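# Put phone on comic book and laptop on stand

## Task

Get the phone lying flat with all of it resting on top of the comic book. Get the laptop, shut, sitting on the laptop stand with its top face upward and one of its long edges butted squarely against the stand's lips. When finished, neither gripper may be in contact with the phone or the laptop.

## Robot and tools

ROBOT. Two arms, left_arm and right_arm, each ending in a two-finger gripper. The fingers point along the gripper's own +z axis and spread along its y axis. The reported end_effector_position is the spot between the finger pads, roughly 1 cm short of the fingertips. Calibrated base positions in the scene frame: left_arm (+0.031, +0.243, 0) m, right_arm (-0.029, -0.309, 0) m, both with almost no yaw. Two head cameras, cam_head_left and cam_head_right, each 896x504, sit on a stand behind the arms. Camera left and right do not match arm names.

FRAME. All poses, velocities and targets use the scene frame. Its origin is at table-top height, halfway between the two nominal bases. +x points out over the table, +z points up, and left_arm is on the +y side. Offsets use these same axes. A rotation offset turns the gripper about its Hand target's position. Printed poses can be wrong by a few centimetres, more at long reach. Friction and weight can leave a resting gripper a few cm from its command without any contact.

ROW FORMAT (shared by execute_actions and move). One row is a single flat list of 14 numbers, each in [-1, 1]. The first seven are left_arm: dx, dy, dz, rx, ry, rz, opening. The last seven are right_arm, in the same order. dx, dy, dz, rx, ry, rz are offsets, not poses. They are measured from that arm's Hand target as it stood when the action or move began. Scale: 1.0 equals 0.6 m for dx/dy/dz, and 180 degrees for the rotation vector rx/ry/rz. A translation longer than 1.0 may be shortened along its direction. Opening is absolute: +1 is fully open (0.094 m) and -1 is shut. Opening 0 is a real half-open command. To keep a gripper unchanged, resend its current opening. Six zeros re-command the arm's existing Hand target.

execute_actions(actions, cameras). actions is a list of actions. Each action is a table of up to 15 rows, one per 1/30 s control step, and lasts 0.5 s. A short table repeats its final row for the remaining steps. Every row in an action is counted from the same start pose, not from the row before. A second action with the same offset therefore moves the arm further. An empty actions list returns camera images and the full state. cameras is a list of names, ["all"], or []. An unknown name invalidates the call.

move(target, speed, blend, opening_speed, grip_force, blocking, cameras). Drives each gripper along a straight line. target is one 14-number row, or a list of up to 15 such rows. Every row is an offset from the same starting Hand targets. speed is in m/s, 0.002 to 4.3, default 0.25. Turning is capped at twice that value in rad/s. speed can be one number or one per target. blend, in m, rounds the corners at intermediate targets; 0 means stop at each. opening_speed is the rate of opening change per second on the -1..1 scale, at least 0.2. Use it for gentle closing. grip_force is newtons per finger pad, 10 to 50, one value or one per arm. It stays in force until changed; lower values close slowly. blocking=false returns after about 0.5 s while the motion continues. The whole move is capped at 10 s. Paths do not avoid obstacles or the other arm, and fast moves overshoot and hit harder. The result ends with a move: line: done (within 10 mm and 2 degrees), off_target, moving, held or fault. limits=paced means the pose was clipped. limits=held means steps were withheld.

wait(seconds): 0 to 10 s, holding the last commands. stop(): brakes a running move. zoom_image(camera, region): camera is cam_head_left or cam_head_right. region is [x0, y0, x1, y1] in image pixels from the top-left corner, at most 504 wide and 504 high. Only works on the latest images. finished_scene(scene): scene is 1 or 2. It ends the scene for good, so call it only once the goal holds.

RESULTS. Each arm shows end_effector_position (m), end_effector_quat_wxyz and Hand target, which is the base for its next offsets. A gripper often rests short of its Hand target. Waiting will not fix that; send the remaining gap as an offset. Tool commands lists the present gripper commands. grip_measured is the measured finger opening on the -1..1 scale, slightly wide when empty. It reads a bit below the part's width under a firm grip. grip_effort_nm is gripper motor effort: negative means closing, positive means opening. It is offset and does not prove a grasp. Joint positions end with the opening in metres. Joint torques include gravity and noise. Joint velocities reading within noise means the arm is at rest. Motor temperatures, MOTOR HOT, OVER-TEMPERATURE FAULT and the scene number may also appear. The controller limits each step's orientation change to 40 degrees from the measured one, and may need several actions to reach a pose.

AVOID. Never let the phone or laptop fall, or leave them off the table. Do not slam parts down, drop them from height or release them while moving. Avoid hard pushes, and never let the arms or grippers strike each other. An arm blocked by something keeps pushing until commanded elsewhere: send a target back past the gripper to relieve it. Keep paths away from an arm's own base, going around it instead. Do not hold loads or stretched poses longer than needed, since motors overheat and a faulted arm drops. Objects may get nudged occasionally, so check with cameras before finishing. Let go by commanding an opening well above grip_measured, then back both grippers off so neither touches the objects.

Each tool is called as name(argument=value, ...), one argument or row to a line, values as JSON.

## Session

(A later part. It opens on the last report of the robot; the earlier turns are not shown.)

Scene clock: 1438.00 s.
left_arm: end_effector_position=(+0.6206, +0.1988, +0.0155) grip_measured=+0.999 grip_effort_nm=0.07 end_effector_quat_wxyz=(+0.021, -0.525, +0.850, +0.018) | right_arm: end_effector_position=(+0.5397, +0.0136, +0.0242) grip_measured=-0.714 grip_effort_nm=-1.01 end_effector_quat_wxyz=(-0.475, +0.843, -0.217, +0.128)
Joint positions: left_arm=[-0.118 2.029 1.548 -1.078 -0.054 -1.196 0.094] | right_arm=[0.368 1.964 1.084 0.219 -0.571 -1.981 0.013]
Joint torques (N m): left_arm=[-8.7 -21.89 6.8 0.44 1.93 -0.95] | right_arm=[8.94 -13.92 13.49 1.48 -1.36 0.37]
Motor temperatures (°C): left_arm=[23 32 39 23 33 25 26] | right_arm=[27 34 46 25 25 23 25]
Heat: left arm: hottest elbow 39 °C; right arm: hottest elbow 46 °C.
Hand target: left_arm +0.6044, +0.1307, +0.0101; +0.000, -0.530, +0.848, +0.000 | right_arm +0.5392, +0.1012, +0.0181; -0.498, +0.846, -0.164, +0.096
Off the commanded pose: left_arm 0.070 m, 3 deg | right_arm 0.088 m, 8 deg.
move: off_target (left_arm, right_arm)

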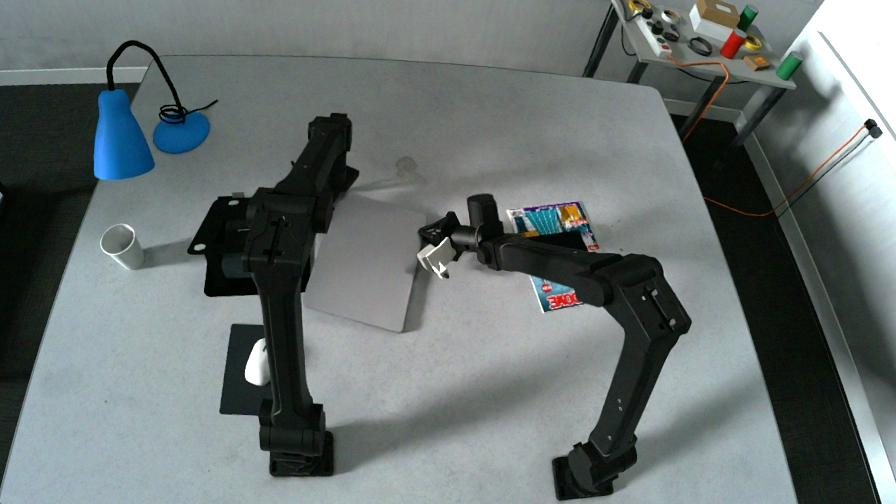

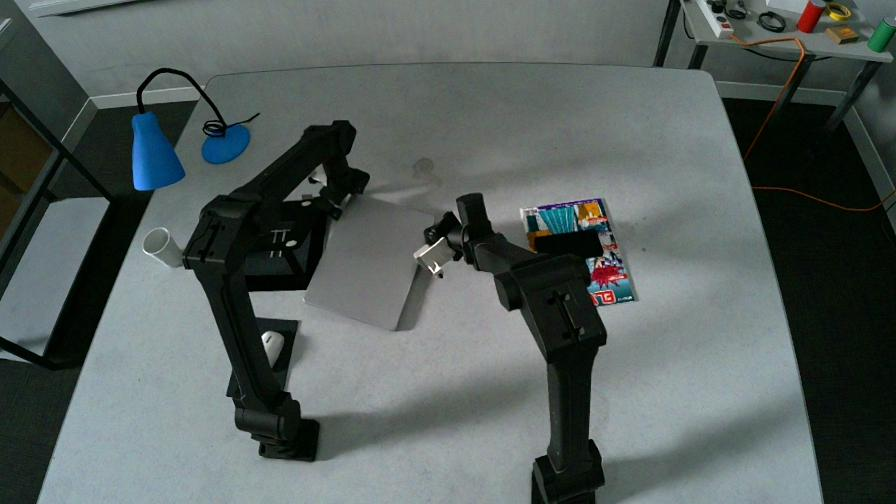

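move(
  target=[0.0227,0.0905,0.0033,0,0,0,1.0,0.01,-0.102,0.095,0,0,-0.0444,-1.0],
  speed=0.06,
  cameras=["cam_head_left","cam_head_right"],
)

zoom_image(
  camera="cam_head_right",
  region=[300, 170, 480, 350],
)

zoom_image(
  camera="cam_head_left",
  region=[320, 170, 500, 350],
)

Scene clock: 1445.60 s.
left_arm: end_effector_position=(+0.6207, +0.2010, +0.0153) grip_measured=+0.999 grip_effort_nm=0.07 end_effector_quat_wxyz=(+0.011, -0.528, +0.849, +0.006) | right_arm: end_effector_position=(+0.5408, +0.0080, +0.0342) grip_measured=-0.841 grip_effort_nm=-1.01 end_effector_quat_wxyz=(-0.462, +0.844, -0.238, +0.129)
Joint positions: left_arm=[-0.105 2.029 1.548 -1.078 -0.022 -1.19 0.094] | right_arm=[0.367 1.931 1.084 0.169 -0.536 -1.959 0.007]
Joint torques (N m): left_arm=[-2.78 -20.95 9.32 0.23 0.65 -0.28] | right_arm=[3.31 -23.36 9.25 1.17 -0.7 0.6]
Heat: left arm: hottest elbow 39 °C; right arm: hottest elbow 46 °C.
Hand target: left_arm +0.6180, +0.1851, +0.0121; +0.000, -0.530, +0.848, +0.000 | right_arm +0.5452, +0.0401, +0.0752; -0.490, +0.832, -0.222, +0.131
Off the commanded pose: left_arm 0.017 m, 1 deg | right_arm 0.052 m, 4 deg.
move: off_target (left_arm, right_arm)

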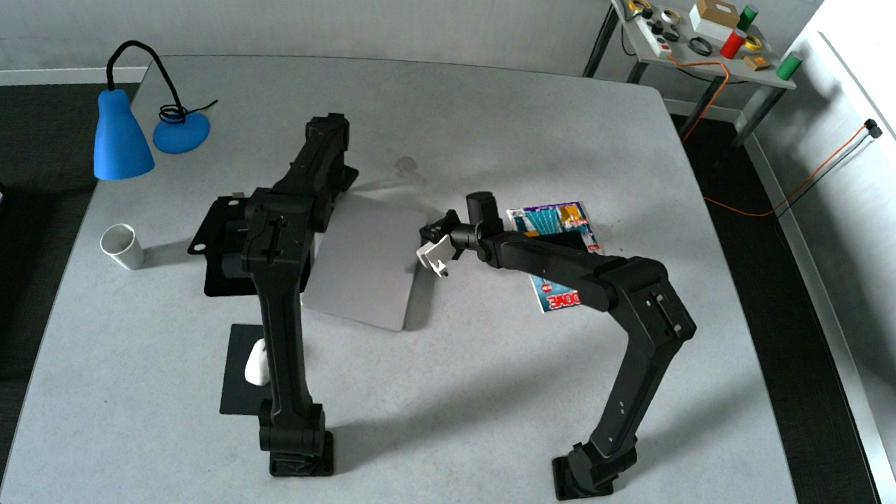

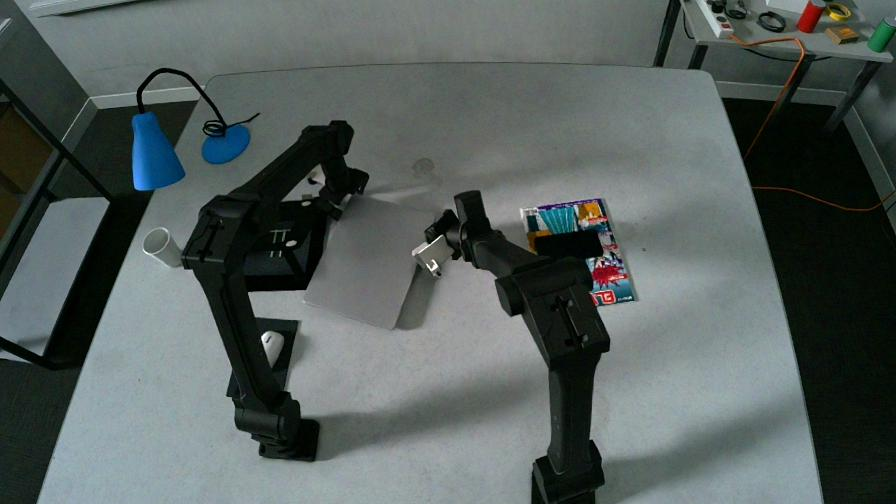

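Scaled by 2.800.

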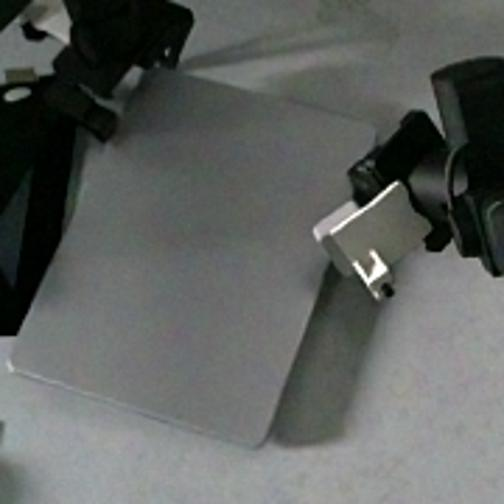

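Scaled by 2.800.

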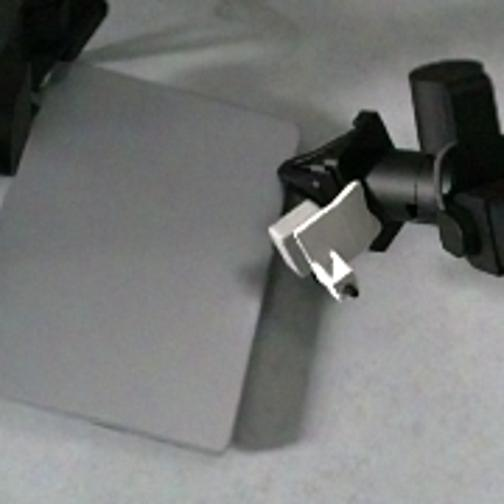

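move(
  target=[
    [-0.0183,-0.064,0,0,0,0,1.0,0.0188,0.0812,-0.0583,0,0,0,-1.0],
    [-0.0183,-0.064,0,0,0,0,1.0,0.0188,0.0812,-0.0583,0,0,0,-0.45],
  ],
  speed=[0.08,0.08],
  opening_speed=0.8,
  cameras=["cam_head_left","cam_head_right"],
)

zoom_image(
  camera="cam_head_right",
  region=[300, 170, 480, 350],
)

zoom_image(
  camera="cam_head_left",
  region=[320, 170, 500, 350],
)

Scene clock: 1473.30 s.
left_arm: end_effector_position=(+0.6195, +0.2043, +0.0185) grip_measured=+0.999 grip_effort_nm=0.07 end_effector_quat_wxyz=(+0.017, -0.535, +0.845, +0.012) | right_arm: end_effector_position=(+0.5492, +0.0163, +0.0277) grip_measured=-0.452 grip_effort_nm=0.05 end_effector_quat_wxyz=(-0.458, +0.836, -0.269, +0.139)
Joint positions: left_arm=[-0.105 2.021 1.543 -1.079 -0.04 -1.204 0.094] | right_arm=[0.389 1.956 1.098 0.205 -0.471 -1.888 0.026]
Joint torques (N m): left_arm=[-7.94 -21.66 7.2 0.51 1.35 -0.65] | right_arm=[6.71 -16.91 12.75 2.29 -0.89 0.41]
Heat: left arm: hottest elbow 40 °C; right arm: hottest elbow 45 °C.
Hand target: left_arm +0.6070, +0.1467, +0.0121; +0.000, -0.530, +0.848, +0.000 | right_arm +0.5565, +0.0888, +0.0400; -0.490, +0.832, -0.222, +0.131
Off the commanded pose: left_arm 0.059 m, 2 deg | right_arm 0.074 m, 7 deg.
move: off_target (left_arm, right_arm); target 2's new opening was sent with right_arm's hand 0.077 m and 6 deg from that target

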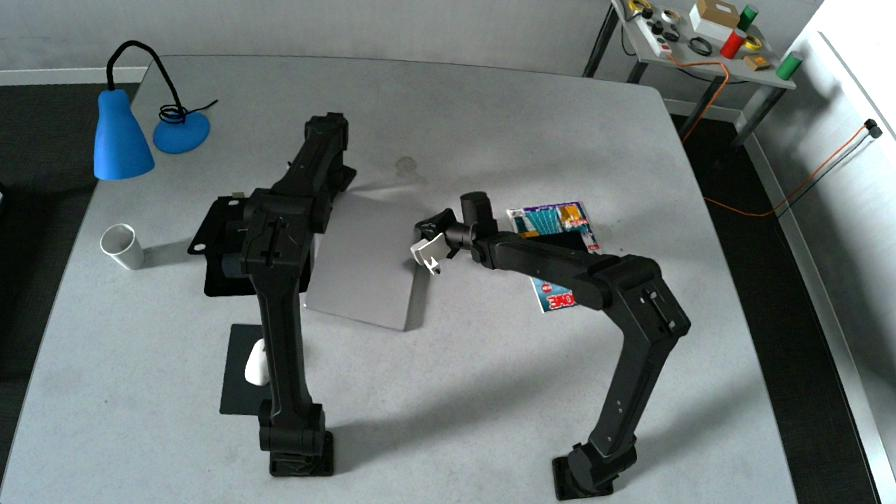

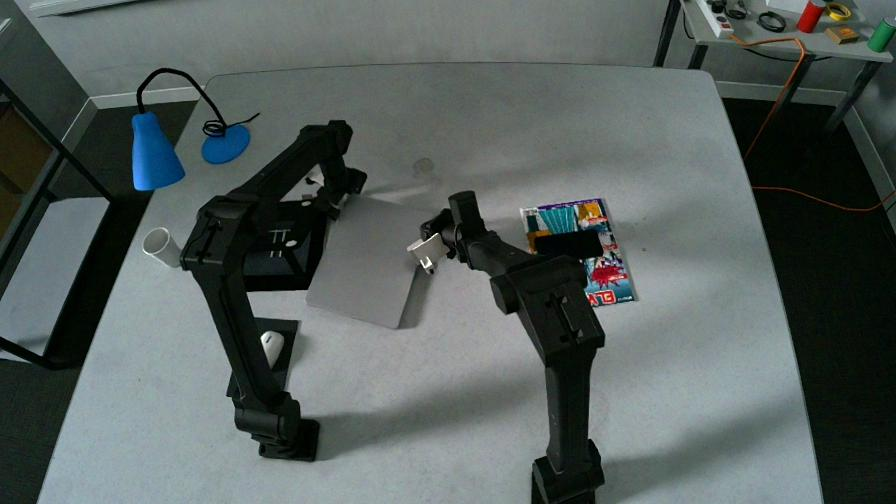

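Scaled by 2.800.

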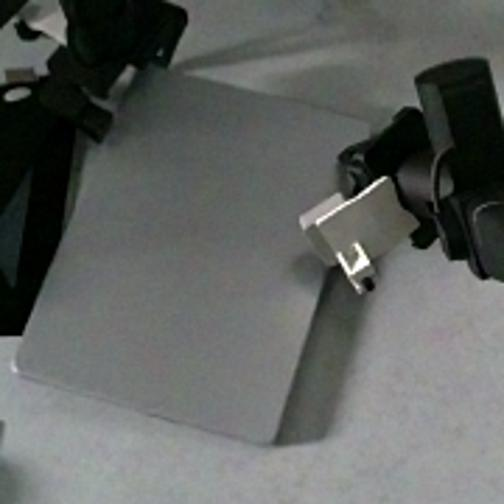

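Scaled by 2.800.

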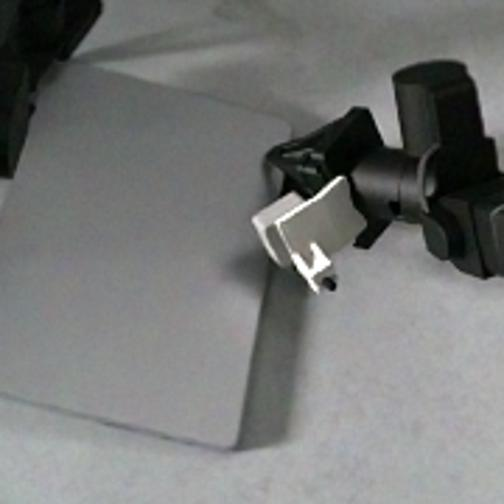

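move(
  target=[
    [-0.01,-0.032,0,0,0,0,1.0,0.0125,0.05,0,0.0377,-0.0235,0,-0.45],
    [-0.01,-0.032,0,0,0,0,1.0,0.0125,0.05,0,0.0377,-0.0235,0,-1.0],
  ],
  speed=[0.08,0.08],
  opening_speed=0.8,
  cameras=["cam_head_left","cam_head_right"],
)

zoom_image(
  camera="cam_head_right",
  region=[300, 170, 480, 350],
)

zoom_image(
  camera="cam_head_left",
  region=[320, 170, 500, 350],
)

Scene clock: 1483.20 s.
left_arm: end_effector_position=(+0.6144, +0.2092, +0.0179) grip_measured=+0.999 grip_effort_nm=0.06 end_effector_quat_wxyz=(+0.022, -0.528, +0.849, +0.025) | right_arm: end_effector_position=(+0.5711, +0.0226, +0.0275) grip_measured=-0.846 grip_effort_nm=-1.03 end_effector_quat_wxyz=(-0.504, +0.800, -0.269, +0.183)
Joint positions: left_arm=[-0.105 2.013 1.528 -1.079 -0.066 -1.189 0.094] | right_arm=[0.39 2.022 1.098 0.432 -0.452 -1.825 0.007]
Joint torques (N m): left_arm=[-10.4 -21.48 7.1 0.34 2.37 -1.09] | right_arm=[8.7 -17.44 12.45 2.25 -1.76 0.55]
Heat: left arm: hottest elbow 40 °C; right arm: hottest elbow 49 °C.
Hand target: left_arm +0.6010, +0.1275, +0.0122; +0.000, -0.530, +0.848, +0.000 | right_arm +0.5640, +0.1188, +0.0402; -0.547, +0.797, -0.211, +0.148
Off the commanded pose: left_arm 0.083 m, 4 deg | right_arm 0.097 m, 9 deg.
move: off_target (left_arm, right_arm); target 2's new opening was sent with right_arm's hand 0.096 m and 9 deg from that target

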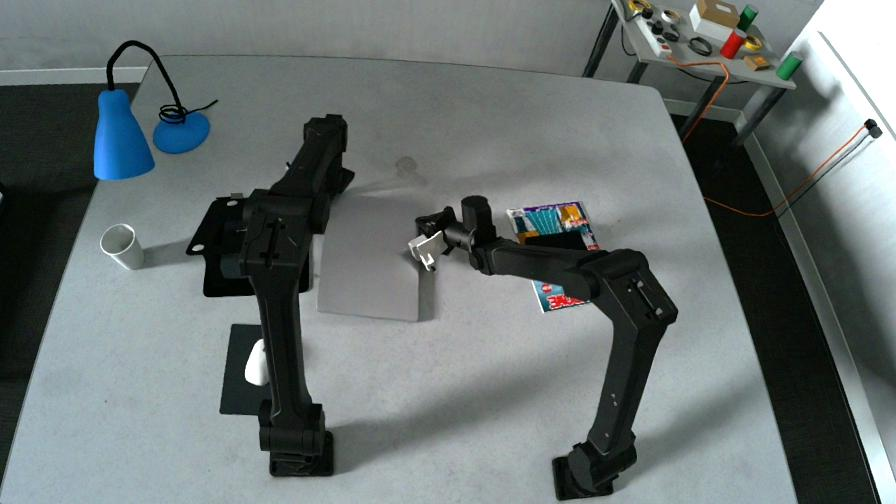

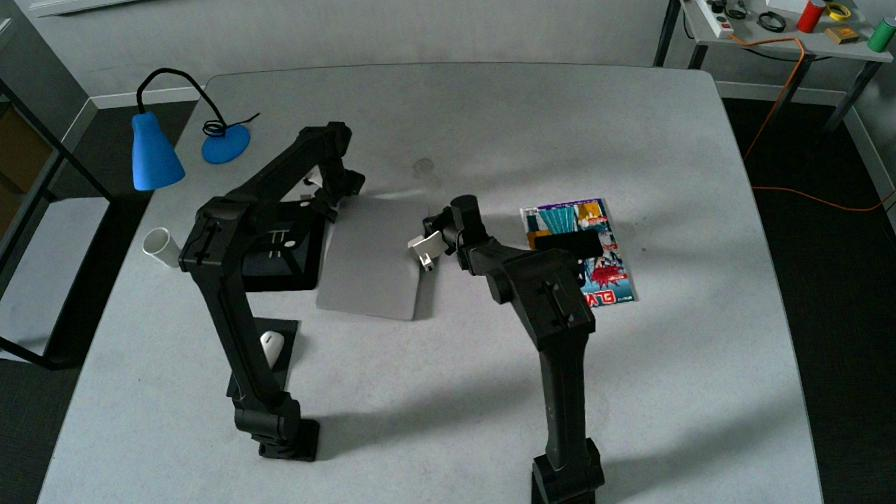

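Scaled by 2.800.

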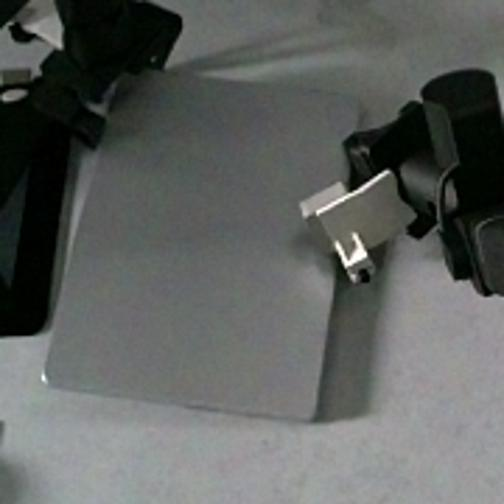

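Scaled by 2.800.

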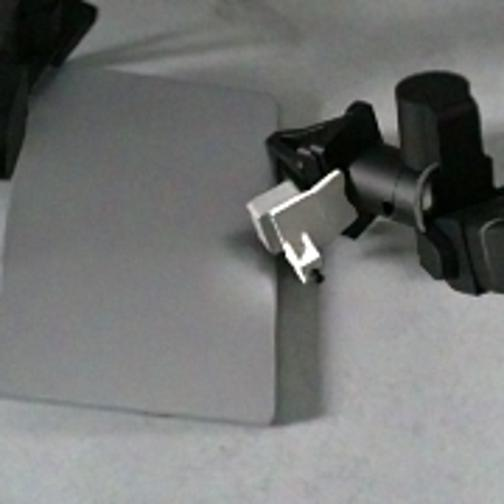

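move(
  target=[
    [0.0223,0.1383,0.005,0,0,0,1.0,0.0083,-0.1567,-0.0133,0,0,0,-1.0],
    [0.0223,0.1383,0.005,0,0,0,1.0,0.0083,-0.1567,-0.0133,0,0,0,0.2],
    [0.029,0.18,0.005,0,0,0,1.0,-0.1167,-0.3167,0.0,0,0,0,0.2],
    [0.029,0.18,0.005,0,0,0,-0.97,-0.39,-0.6167,0.2667,0,0,0,0.2],
  ],
  speed=[0.1,0.1,0.1,0.3],
  cameras=["cam_head_left","cam_head_right"],
)

zoom_image(
  camera="cam_head_right",
  region=[280, 170, 480, 350],
)

zoom_image(
  camera="cam_head_left",
  region=[280, 170, 480, 350],
)

Scene clock: 1602.70 s.
left_arm: end_effector_position=(+0.6165, +0.2384, +0.0153) grip_measured=-0.962 grip_effort_nm=-0.35 end_effector_quat_wxyz=(+0.003, -0.534, +0.845, +0.000) | right_arm: end_effector_position=(+0.3352, -0.2475, +0.2026) grip_measured=+0.199 grip_effort_nm=0.07 end_effector_quat_wxyz=(-0.593, +0.742, -0.255, +0.181)
Joint positions: left_arm=[-0.036 2.019 1.53 -1.076 -0.003 -1.135 0.002] | right_arm=[-0.28 1.055 0.478 -0.028 -1.15 -2.099 0.056]
Joint torques (N m): left_arm=[-1.32 -20.95 10.45 -0.14 -0.01 0.06] | right_arm=[-0.26 -7.71 6.93 0.69 -0.36 0.15]
Motor temperatures (°C): left_arm=[23 34 39 23 42 26 26] | right_arm=[28 36 54 25 33 24 27]
Heat: left arm: hottest wrist yaw 42 °C; right arm: hottest elbow 54 °C.
Hand target: left_arm +0.6185, +0.2354, +0.0151; +0.000, -0.530, +0.848, +0.000 | right_arm +0.3301, -0.2512, +0.2003; -0.547, +0.797, -0.211, +0.148
Off the commanded pose: left_arm 0.004 m, 1 deg | right_arm 0.007 m, 10 deg.
joint sent to its limit (right arm) — joint 6 (wrist roll), lower limit. The joint targets are off in orientation, not in position.
move: off_target (right_arm); target 2's new opening was sent with right_arm's hand 0.013 m and 2 deg from that target; target 4's new opening was sent with left_arm's hand 0.025 m and 1 deg from that target

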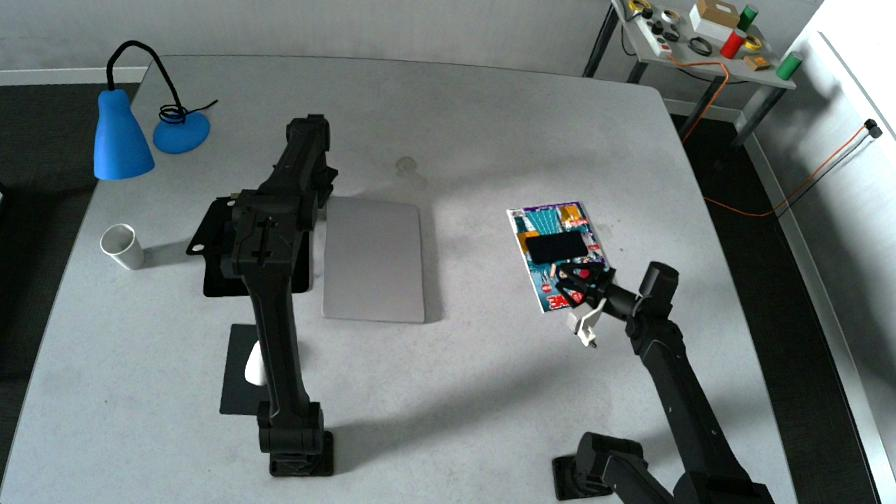

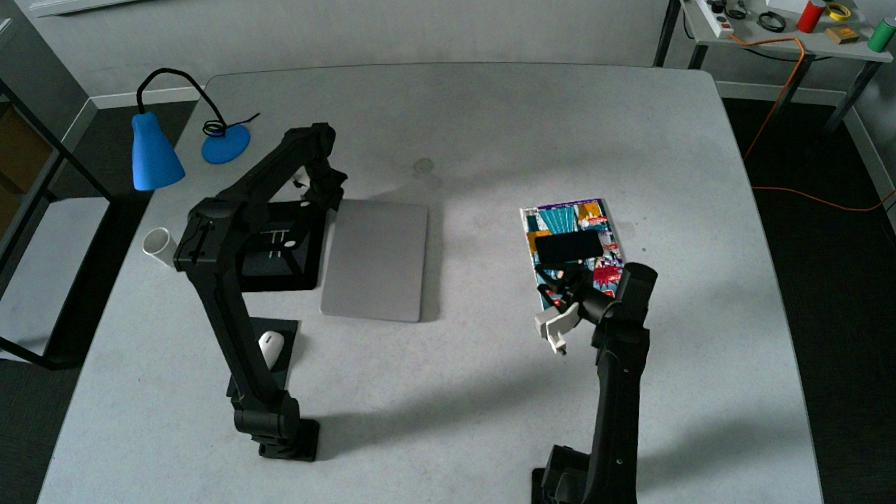

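Scaled by 2.520.

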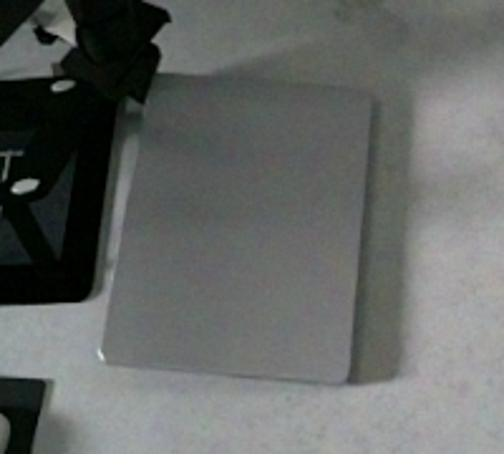

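Scaled by 2.520.

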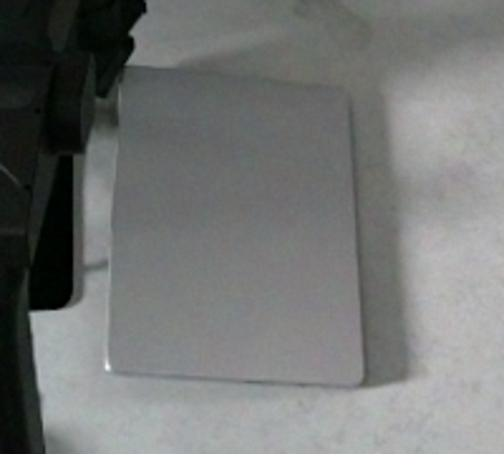

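execute_actions(
  actions=[],
)

Scene clock: 1621.57 s.
left_arm: end_effector_position=(+0.6165, +0.2384, +0.0153) grip_measured=-0.962 grip_effort_nm=-0.39 end_effector_quat_wxyz=(+0.003, -0.534, +0.845, +0.000) | right_arm: end_effector_position=(+0.3352, -0.2475, +0.2026) grip_measured=+0.199 grip_effort_nm=0.07 end_effector_quat_wxyz=(-0.593, +0.742, -0.255, +0.181)
Joint positions: left_arm=[-0.036 2.019 1.53 -1.076 -0.003 -1.135 0.002] | right_arm=[-0.28 1.055 0.478 -0.028 -1.15 -2.099 0.056]
Joint velocities: within noise
Joint torques (N m): left_arm=[-1.55 -20.31 10.33 -0.12 0.01 0.11] | right_arm=[-0.38 -7.77 6.93 0.7 -0.37 0.16]
Motor temperatures (°C): left_arm=[23 35 40 23 38 25 26] | right_arm=[27 35 48 25 31 24 27]
Heat: left arm: hottest elbow 40 °C; right arm: hottest elbow 48 °C.
Hand target: left_arm +0.6185, +0.2354, +0.0151; +0.000, -0.530, +0.848, +0.000 | right_arm +0.3301, -0.2512, +0.2003; -0.547, +0.797, -0.211, +0.148
Tool commands: left_gripper/opening=-0.97 right_gripper/opening=+0.2
Off the commanded pose: left_arm 0.004 m, 1 deg | right_arm 0.007 m, 10 deg.

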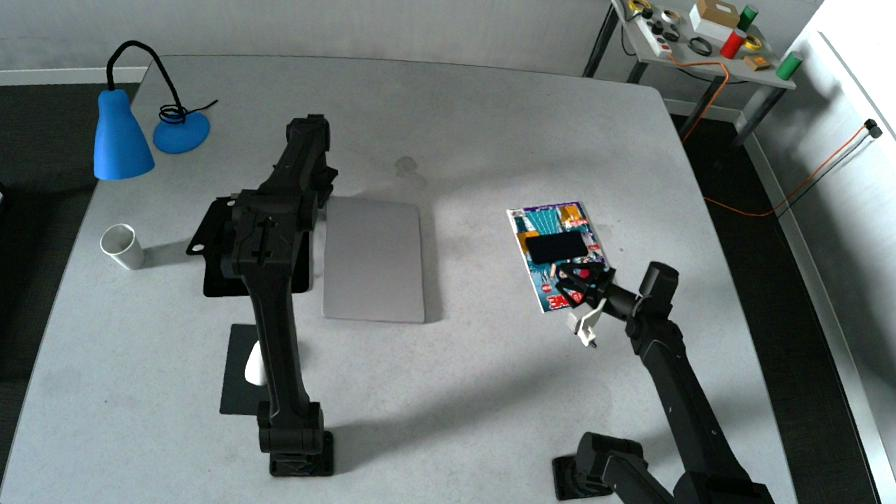

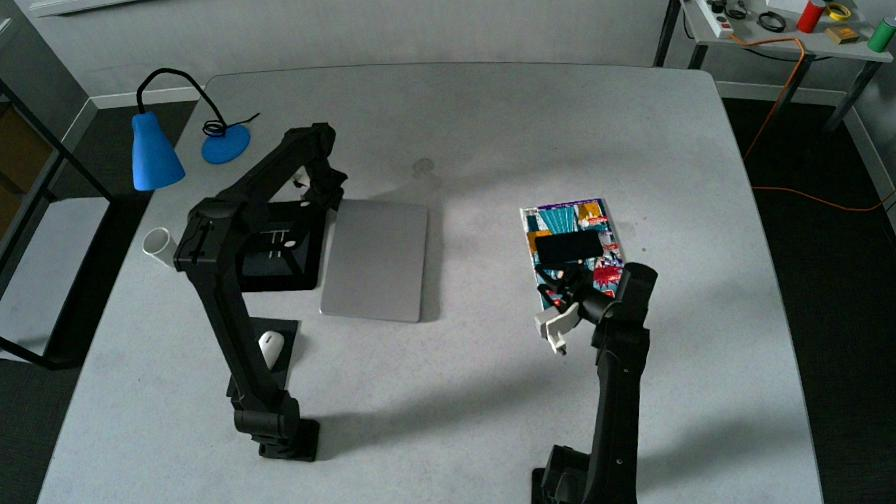

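zoom_image(
  camera="cam_head_left",
  region=[250, 100, 450, 212],
)

zoom_image(
  camera="cam_head_right",
  region=[260, 110, 460, 222],
)

Scaled by 2.520.

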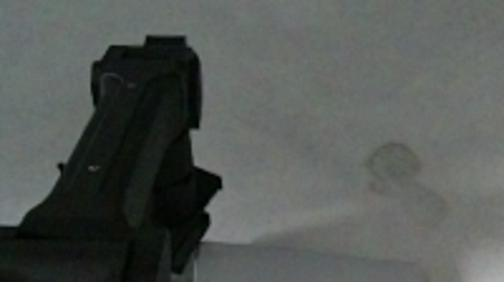

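Scaled by 2.520.

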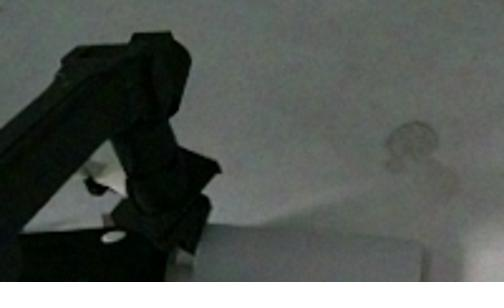

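move(
  target=[0.044, -0.184, 0.0, 0, 0, 0, -0.97, 0, 0, 0, 0, 0, 0, 0.2],
  speed=0.1,
  cameras=["all"],
)

Scene clock: 1697.20 s.
left_arm: end_effector_position=(+0.6302, +0.1437, +0.0148) grip_measured=-0.962 grip_effort_nm=-0.38 end_effector_quat_wxyz=(-0.003, -0.535, +0.845, +0.007) | right_arm: end_effector_position=(+0.3352, -0.2475, +0.2026) grip_measured=+0.199 grip_effort_nm=0.07 end_effector_quat_wxyz=(-0.593, +0.742, -0.255, +0.181)
Joint positions: left_arm=[-0.193 2.083 1.637 -1.14 -0.006 -1.294 0.002] | right_arm=[-0.28 1.055 0.478 -0.028 -1.15 -2.099 0.056]
Joint torques (N m): left_arm=[-3.55 -20.95 14.27 0.1 0.11 -0.18] | right_arm=[-0.32 -7.71 6.93 0.72 -0.37 0.15]
Motor temperatures (°C): left_arm=[23 35 41 23 34 25 27] | right_arm=[27 33 41 25 28 24 26]
Heat: left arm: hottest elbow 41 °C; right arm: hottest elbow 41 °C.
Hand target: left_arm +0.6449, +0.1251, +0.0152; +0.001, -0.530, +0.848, +0.000 | right_arm +0.3301, -0.2512, +0.2003; -0.547, +0.797, -0.211, +0.148
Off the commanded pose: left_arm 0.024 m, 1 deg | right_arm 0.007 m, 10 deg.
joint sent to its limit (right arm) — joint 6 (wrist roll), lower limit. The joint targets are off in orientation, not in position.
move: off_target (left_arm, right_arm)

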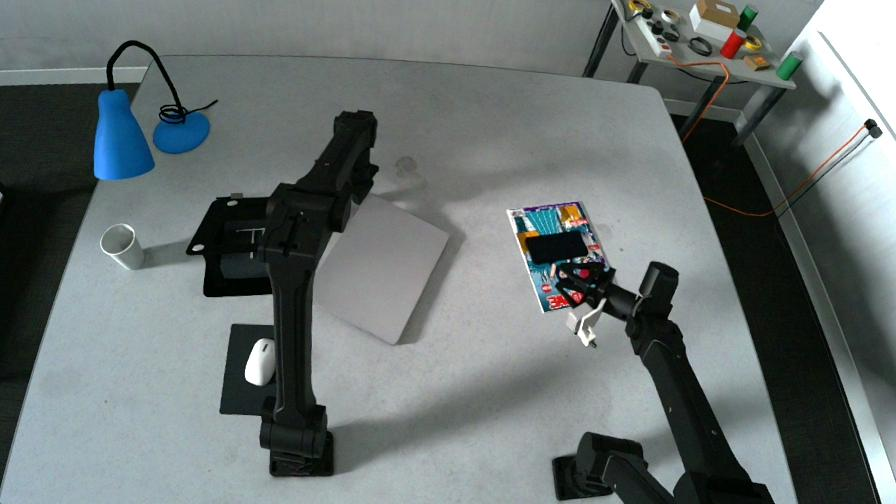

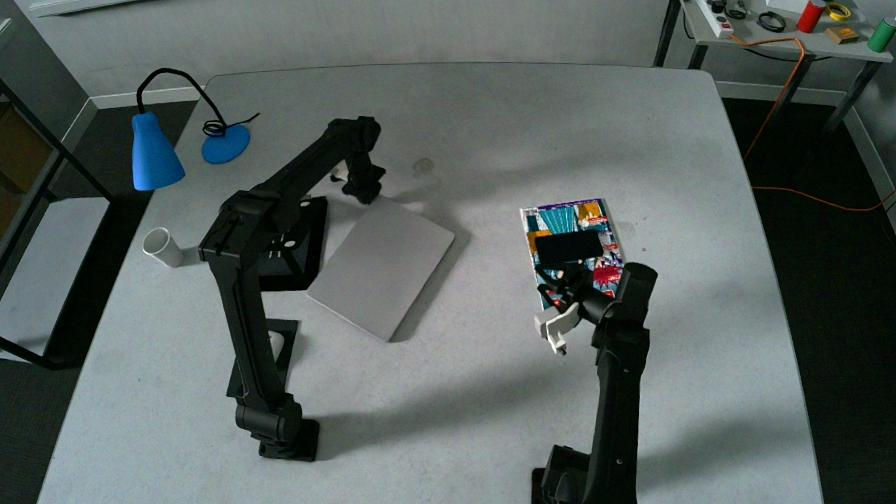

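zoom_image(
  camera="cam_head_right",
  region=[230, 170, 480, 370],
)

zoom_image(
  camera="cam_head_left",
  region=[250, 160, 500, 360],
)

Scaled by 2.016.

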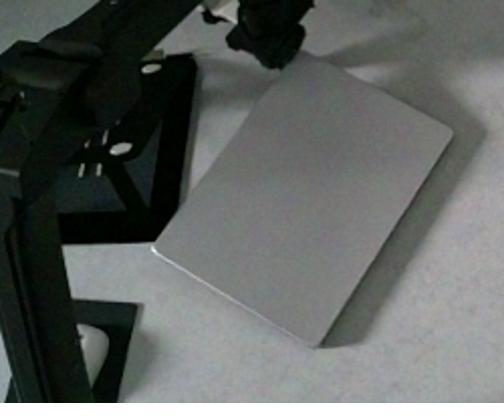

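Scaled by 2.016.

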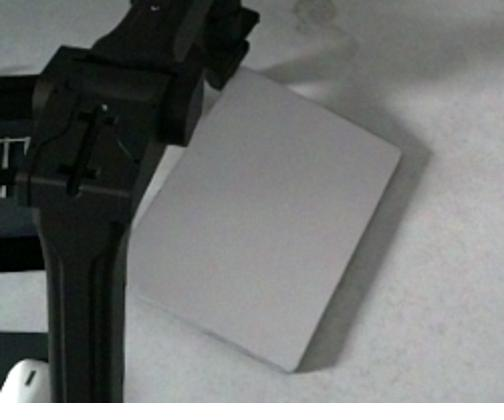

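move(
  target=[
    [-0.0065, 0.0682, 0.0, 0, 0, 0, -0.97, 0, 0, 0, 0, 0, 0, 0.2],
    [-0.1548, 0.1432, 0.0, 0, 0, 0, -0.97, 0, 0, 0, 0, 0, 0, 0.2],
    [-0.1965, -0.0168, 0.0, 0, 0, 0, -0.97, 0, 0, 0, 0, 0, 0, 0.2],
    [-0.2482, -0.1335, 0.0, 0, 0, 0, -0.97, 0, 0, 0, 0, 0, 0, 0.2],
  ],
  speed=[0.15, 0.15, 0.12, 0.12],
  blend=[0.01, 0.015, 0.03, 0],
  cameras=["all"],
)

Scene clock: 1803.60 s.
left_arm: end_effector_position=(+0.5084, +0.0630, +0.0127) grip_measured=-0.962 grip_effort_nm=-0.38 end_effector_quat_wxyz=(+0.004, -0.540, +0.842, +0.005) | right_arm: end_effector_position=(+0.3352, -0.2475, +0.2026) grip_measured=+0.199 grip_effort_nm=0.07 end_effector_quat_wxyz=(-0.593, +0.742, -0.255, +0.181)
Joint positions: left_arm=[-0.392 1.859 1.265 -0.98 -0.012 -1.504 0.002] | right_arm=[-0.28 1.055 0.478 -0.028 -1.15 -2.099 0.056]
Joint torques (N m): left_arm=[-4.25 -18.96 6.9 0.32 0.35 -0.06] | right_arm=[-0.26 -7.77 6.93 0.72 -0.37 0.15]
Heat: left arm: hottest elbow 45 °C; right arm: hottest elbow 40 °C.
Hand target: left_arm +0.4959, +0.0450, +0.0151; +0.000, -0.530, +0.848, +0.000 | right_arm +0.3301, -0.2512, +0.2003; -0.547, +0.797, -0.211, +0.148
Off the commanded pose: left_arm 0.022 m, 2 deg | right_arm 0.007 m, 10 deg.
joint sent to its limit (right arm) — joint 6 (wrist roll), lower limit. The joint targets are off in orientation, not in position.
move: off_target (left_arm, right_arm)

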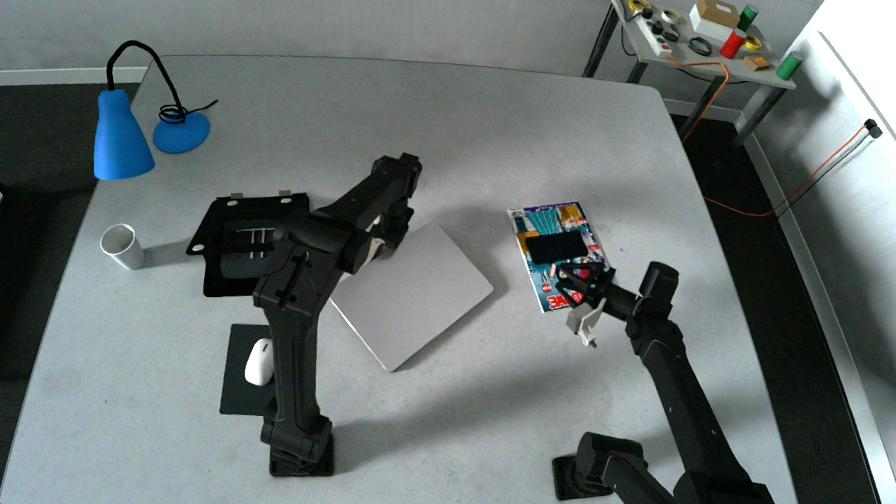

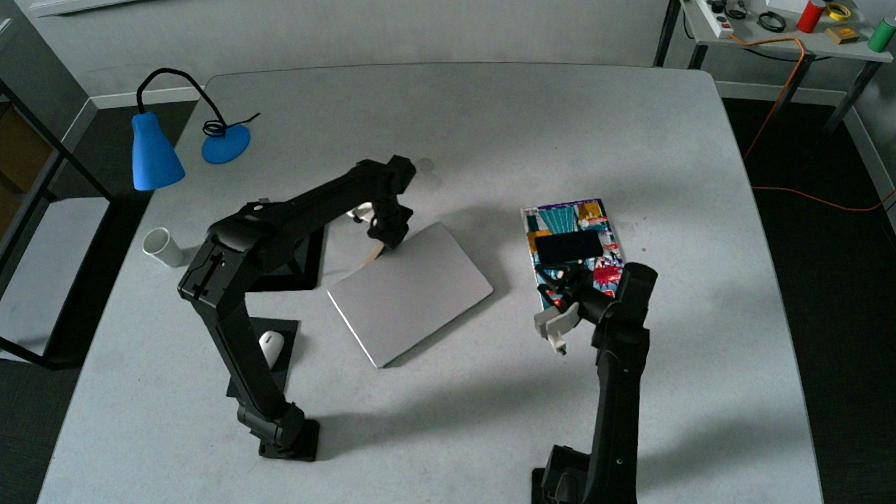

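move(
  target=[
    [0.0535, 0.056, 0.0, 0, 0, 0, -0.97, 0, 0, 0, 0, 0, 0, 0.2],
    [0.1678, -0.0873, 0.0, 0, 0, -0.3556, -0.97, 0, 0, 0, 0, 0, 0, 0.2],
    [0.0435, -0.25, 0.0, 0, 0, -0.3556, -0.97, 0, 0, 0, 0, 0, 0, 0.2],
    [-0.1032, -0.355, 0.0, 0, 0, -0.3556, -0.97, 0, 0, 0, 0, 0, 0, 0.2],
  ],
  speed=[0.2, 0.35, 0.12, 0.12],
  blend=[0.01, 0.015, 0.03, 0],
  cameras=["all"],
)

Scene clock: 1832.17 s.
left_arm: end_effector_position=(+0.4412, -0.1651, +0.0141) grip_measured=-0.963 grip_effort_nm=-0.37 end_effector_quat_wxyz=(-0.001, -0.001, +1.000, +0.004) | right_arm: end_effector_position=(+0.3352, -0.2475, +0.2026) grip_measured=+0.199 grip_effort_nm=0.07 end_effector_quat_wxyz=(-0.593, +0.742, -0.255, +0.181)
Joint positions: left_arm=[-0.811 2.011 1.515 -1.082 -0.004 -0.784 0.002] | right_arm=[-0.28 1.055 0.478 -0.028 -1.15 -2.099 0.056]
Joint torques (N m): left_arm=[-2.73 -22.12 7.64 0.61 0.07 -0.12] | right_arm=[-0.44 -7.71 6.93 0.72 -0.37 0.15]
Heat: left arm: hottest elbow 42 °C; right arm: hottest elbow 39 °C.
Hand target: left_arm +0.4340, -0.1681, +0.0152; +0.001, +0.000, +1.000, +0.000 | right_arm +0.3301, -0.2512, +0.2003; -0.547, +0.797, -0.211, +0.148
Off the commanded pose: left_arm 0.008 m, 1 deg | right_arm 0.007 m, 10 deg.
joint sent to its limit (right arm) — joint 6 (wrist roll), lower limit. The joint targets are off in orientation, not in position.
move: off_target (right_arm)

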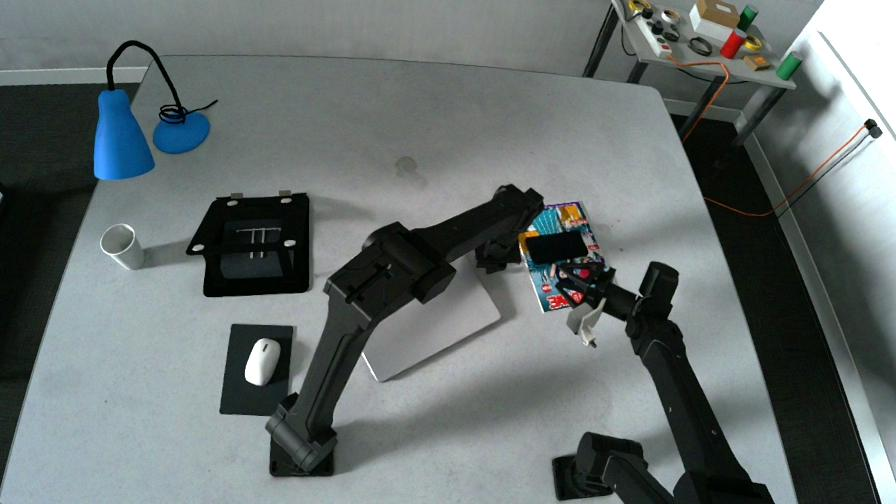

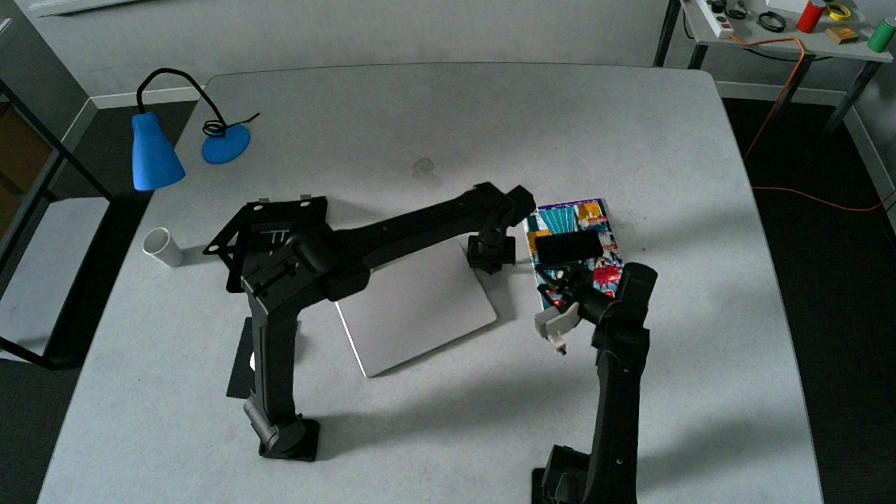

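move(
  target=[
    [0, 0, 0.1, 0, 0, 0, -0.97, 0, 0, 0, 0, 0, 0, 0.2],
    [0.185, 0.2433, 0.1, 0, 0, 0, -0.97, 0, 0, 0, 0, 0, 0, 0.2],
    [0.185, 0.2433, 0.0, 0, 0, 0, -0.97, 0, 0, 0, 0, 0, 0, 0.2],
    [0.0617, 0.128, 0.0, 0, 0, 0, -0.97, 0, 0, 0, 0, 0, 0, 0.2],
    [-0.0583, 0.0433, 0.0, 0, 0, 0, -0.97, 0, 0, 0, 0, 0, 0, 0.2],
  ],
  speed=[0.2, 0.25, 0.15, 0.12, 0.1],
  blend=[0.02, 0.015, 0.005, 0.03, 0],
  cameras=["all"],
)

Scene clock: 1850.60 s.
left_arm: end_effector_position=(+0.4187, -0.1315, +0.0134) grip_measured=-0.963 grip_effort_nm=-0.37 end_effector_quat_wxyz=(+0.005, -0.012, +1.000, +0.004) | right_arm: end_effector_position=(+0.3352, -0.2475, +0.2026) grip_measured=+0.199 grip_effort_nm=0.07 end_effector_quat_wxyz=(-0.593, +0.742, -0.255, +0.181)
Joint positions: left_arm=[-0.799 1.918 1.36 -1.011 -0.012 -0.795 0.002] | right_arm=[-0.28 1.055 0.478 -0.028 -1.15 -2.099 0.056]
Joint torques (N m): left_arm=[-4.25 -21.19 6.99 0.32 0.41 -0.1] | right_arm=[-0.38 -7.71 6.9 0.69 -0.37 0.15]
Heat: left arm: hottest elbow 41 °C; right arm: hottest elbow 39 °C.
Hand target: left_arm +0.3990, -0.1420, +0.0150; +0.000, +0.000, +1.000, +0.000 | right_arm +0.3301, -0.2512, +0.2003; -0.547, +0.797, -0.211, +0.148
Off the commanded pose: left_arm 0.022 m, 2 deg | right_arm 0.007 m, 10 deg.
joint sent to its limit (right arm) — joint 6 (wrist roll), lower limit. The joint targets are off in orientation, not in position.
move: off_target (left_arm, right_arm)

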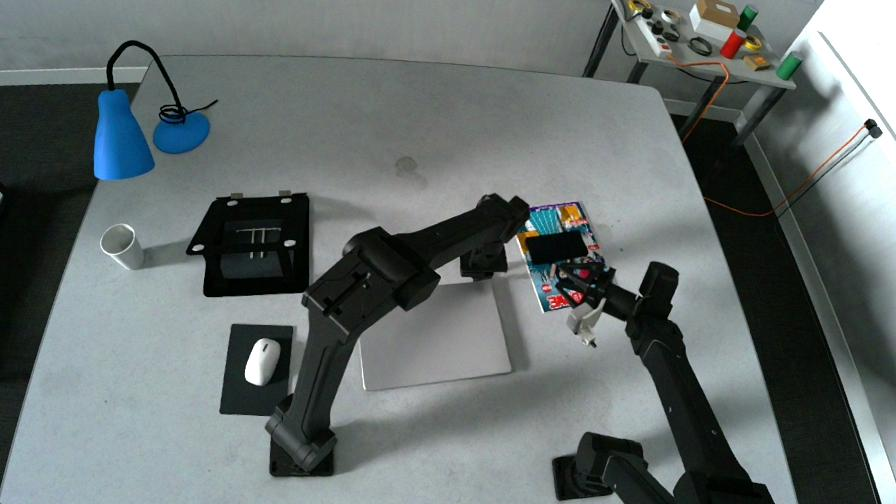

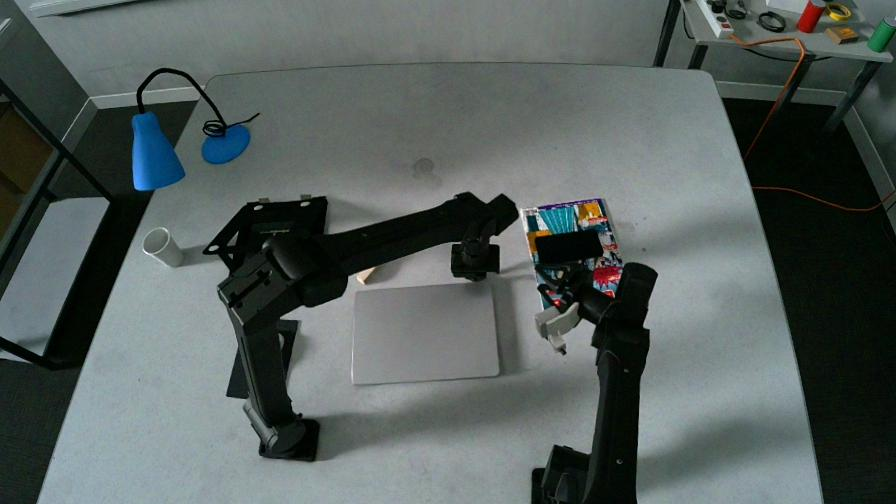

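move(
  target=[
    [0.168, 0.0867, 0.0, 0, 0, 0, -0.97, -0.2668, 0.252, 0.0, 0.1163, 0.4818, -0.6917, 0.2],
    [0.335, 0.2067, 0.0, 0, 0, 0, -0.97, -0.3608, 0.4075, -0.1667, 0.1163, 0.4818, -0.6917, 0.2],
  ],
  speed=[0.5, 0.25],
  blend=[0.02, 0],
  cameras=["all"],
)

Scene clock: 1897.53 s.
left_arm: end_effector_position=(+0.5825, -0.0129, +0.0148) grip_measured=-0.963 grip_effort_nm=-0.37 end_effector_quat_wxyz=(-0.007, -0.002, +1.000, +0.004) | right_arm: end_effector_position=(+0.1162, -0.0082, +0.1071) grip_measured=+0.199 grip_effort_nm=0.05 end_effector_quat_wxyz=(+0.000, -0.026, +1.000, +0.005)
Joint positions: left_arm=[-0.462 2.085 1.641 -1.142 -0.001 -0.437 0.002] | right_arm=[1.116 1.296 0.869 -1.134 -0.004 1.07 0.056]
Joint torques (N m): left_arm=[-1.14 -19.37 14.45 0.21 0.01 0.09] | right_arm=[1.26 -9.05 7.08 0.53 0.16 0.24]
Heat: left arm: hottest elbow 39 °C; right arm: hottest elbow 40 °C.
Hand target: left_arm +0.6000, -0.0182, +0.0152; +0.001, +0.000, +1.000, +0.000 | right_arm +0.1136, -0.0066, +0.1003; -0.001, -0.027, +1.000, +0.000
Off the commanded pose: left_arm 0.018 m, 1 deg | right_arm 0.008 m, 1 deg.
move: off_target (left_arm)

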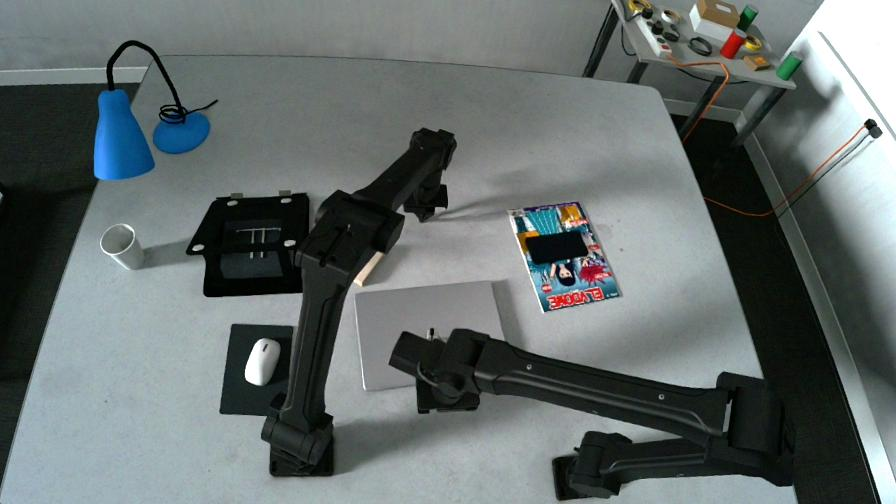

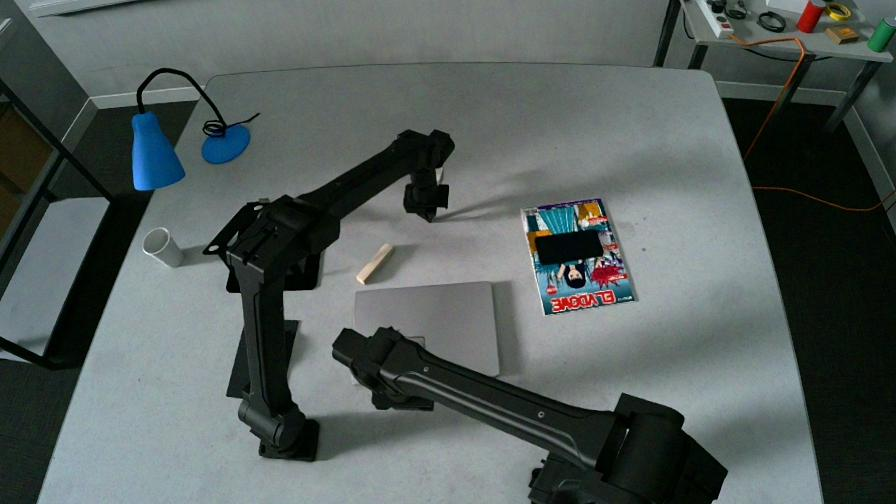

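zoom_image(
  camera="cam_head_right",
  region=[300, 210, 520, 400],
)

zoom_image(
  camera="cam_head_left",
  region=[320, 210, 540, 420],
)

Scaled by 2.291.

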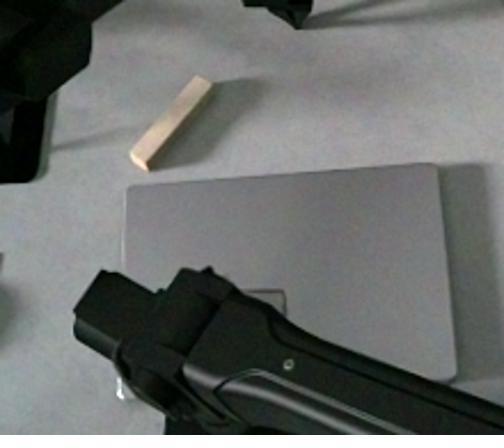

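Scaled by 2.291.

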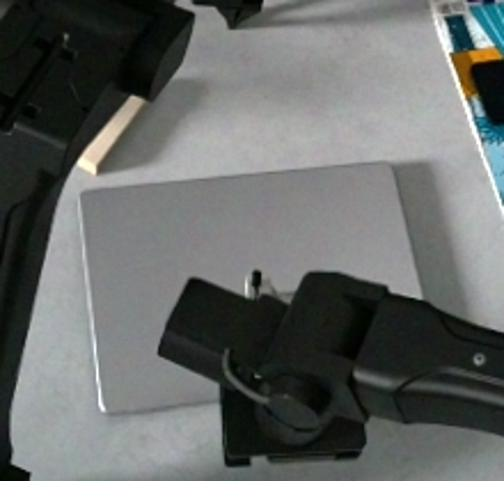

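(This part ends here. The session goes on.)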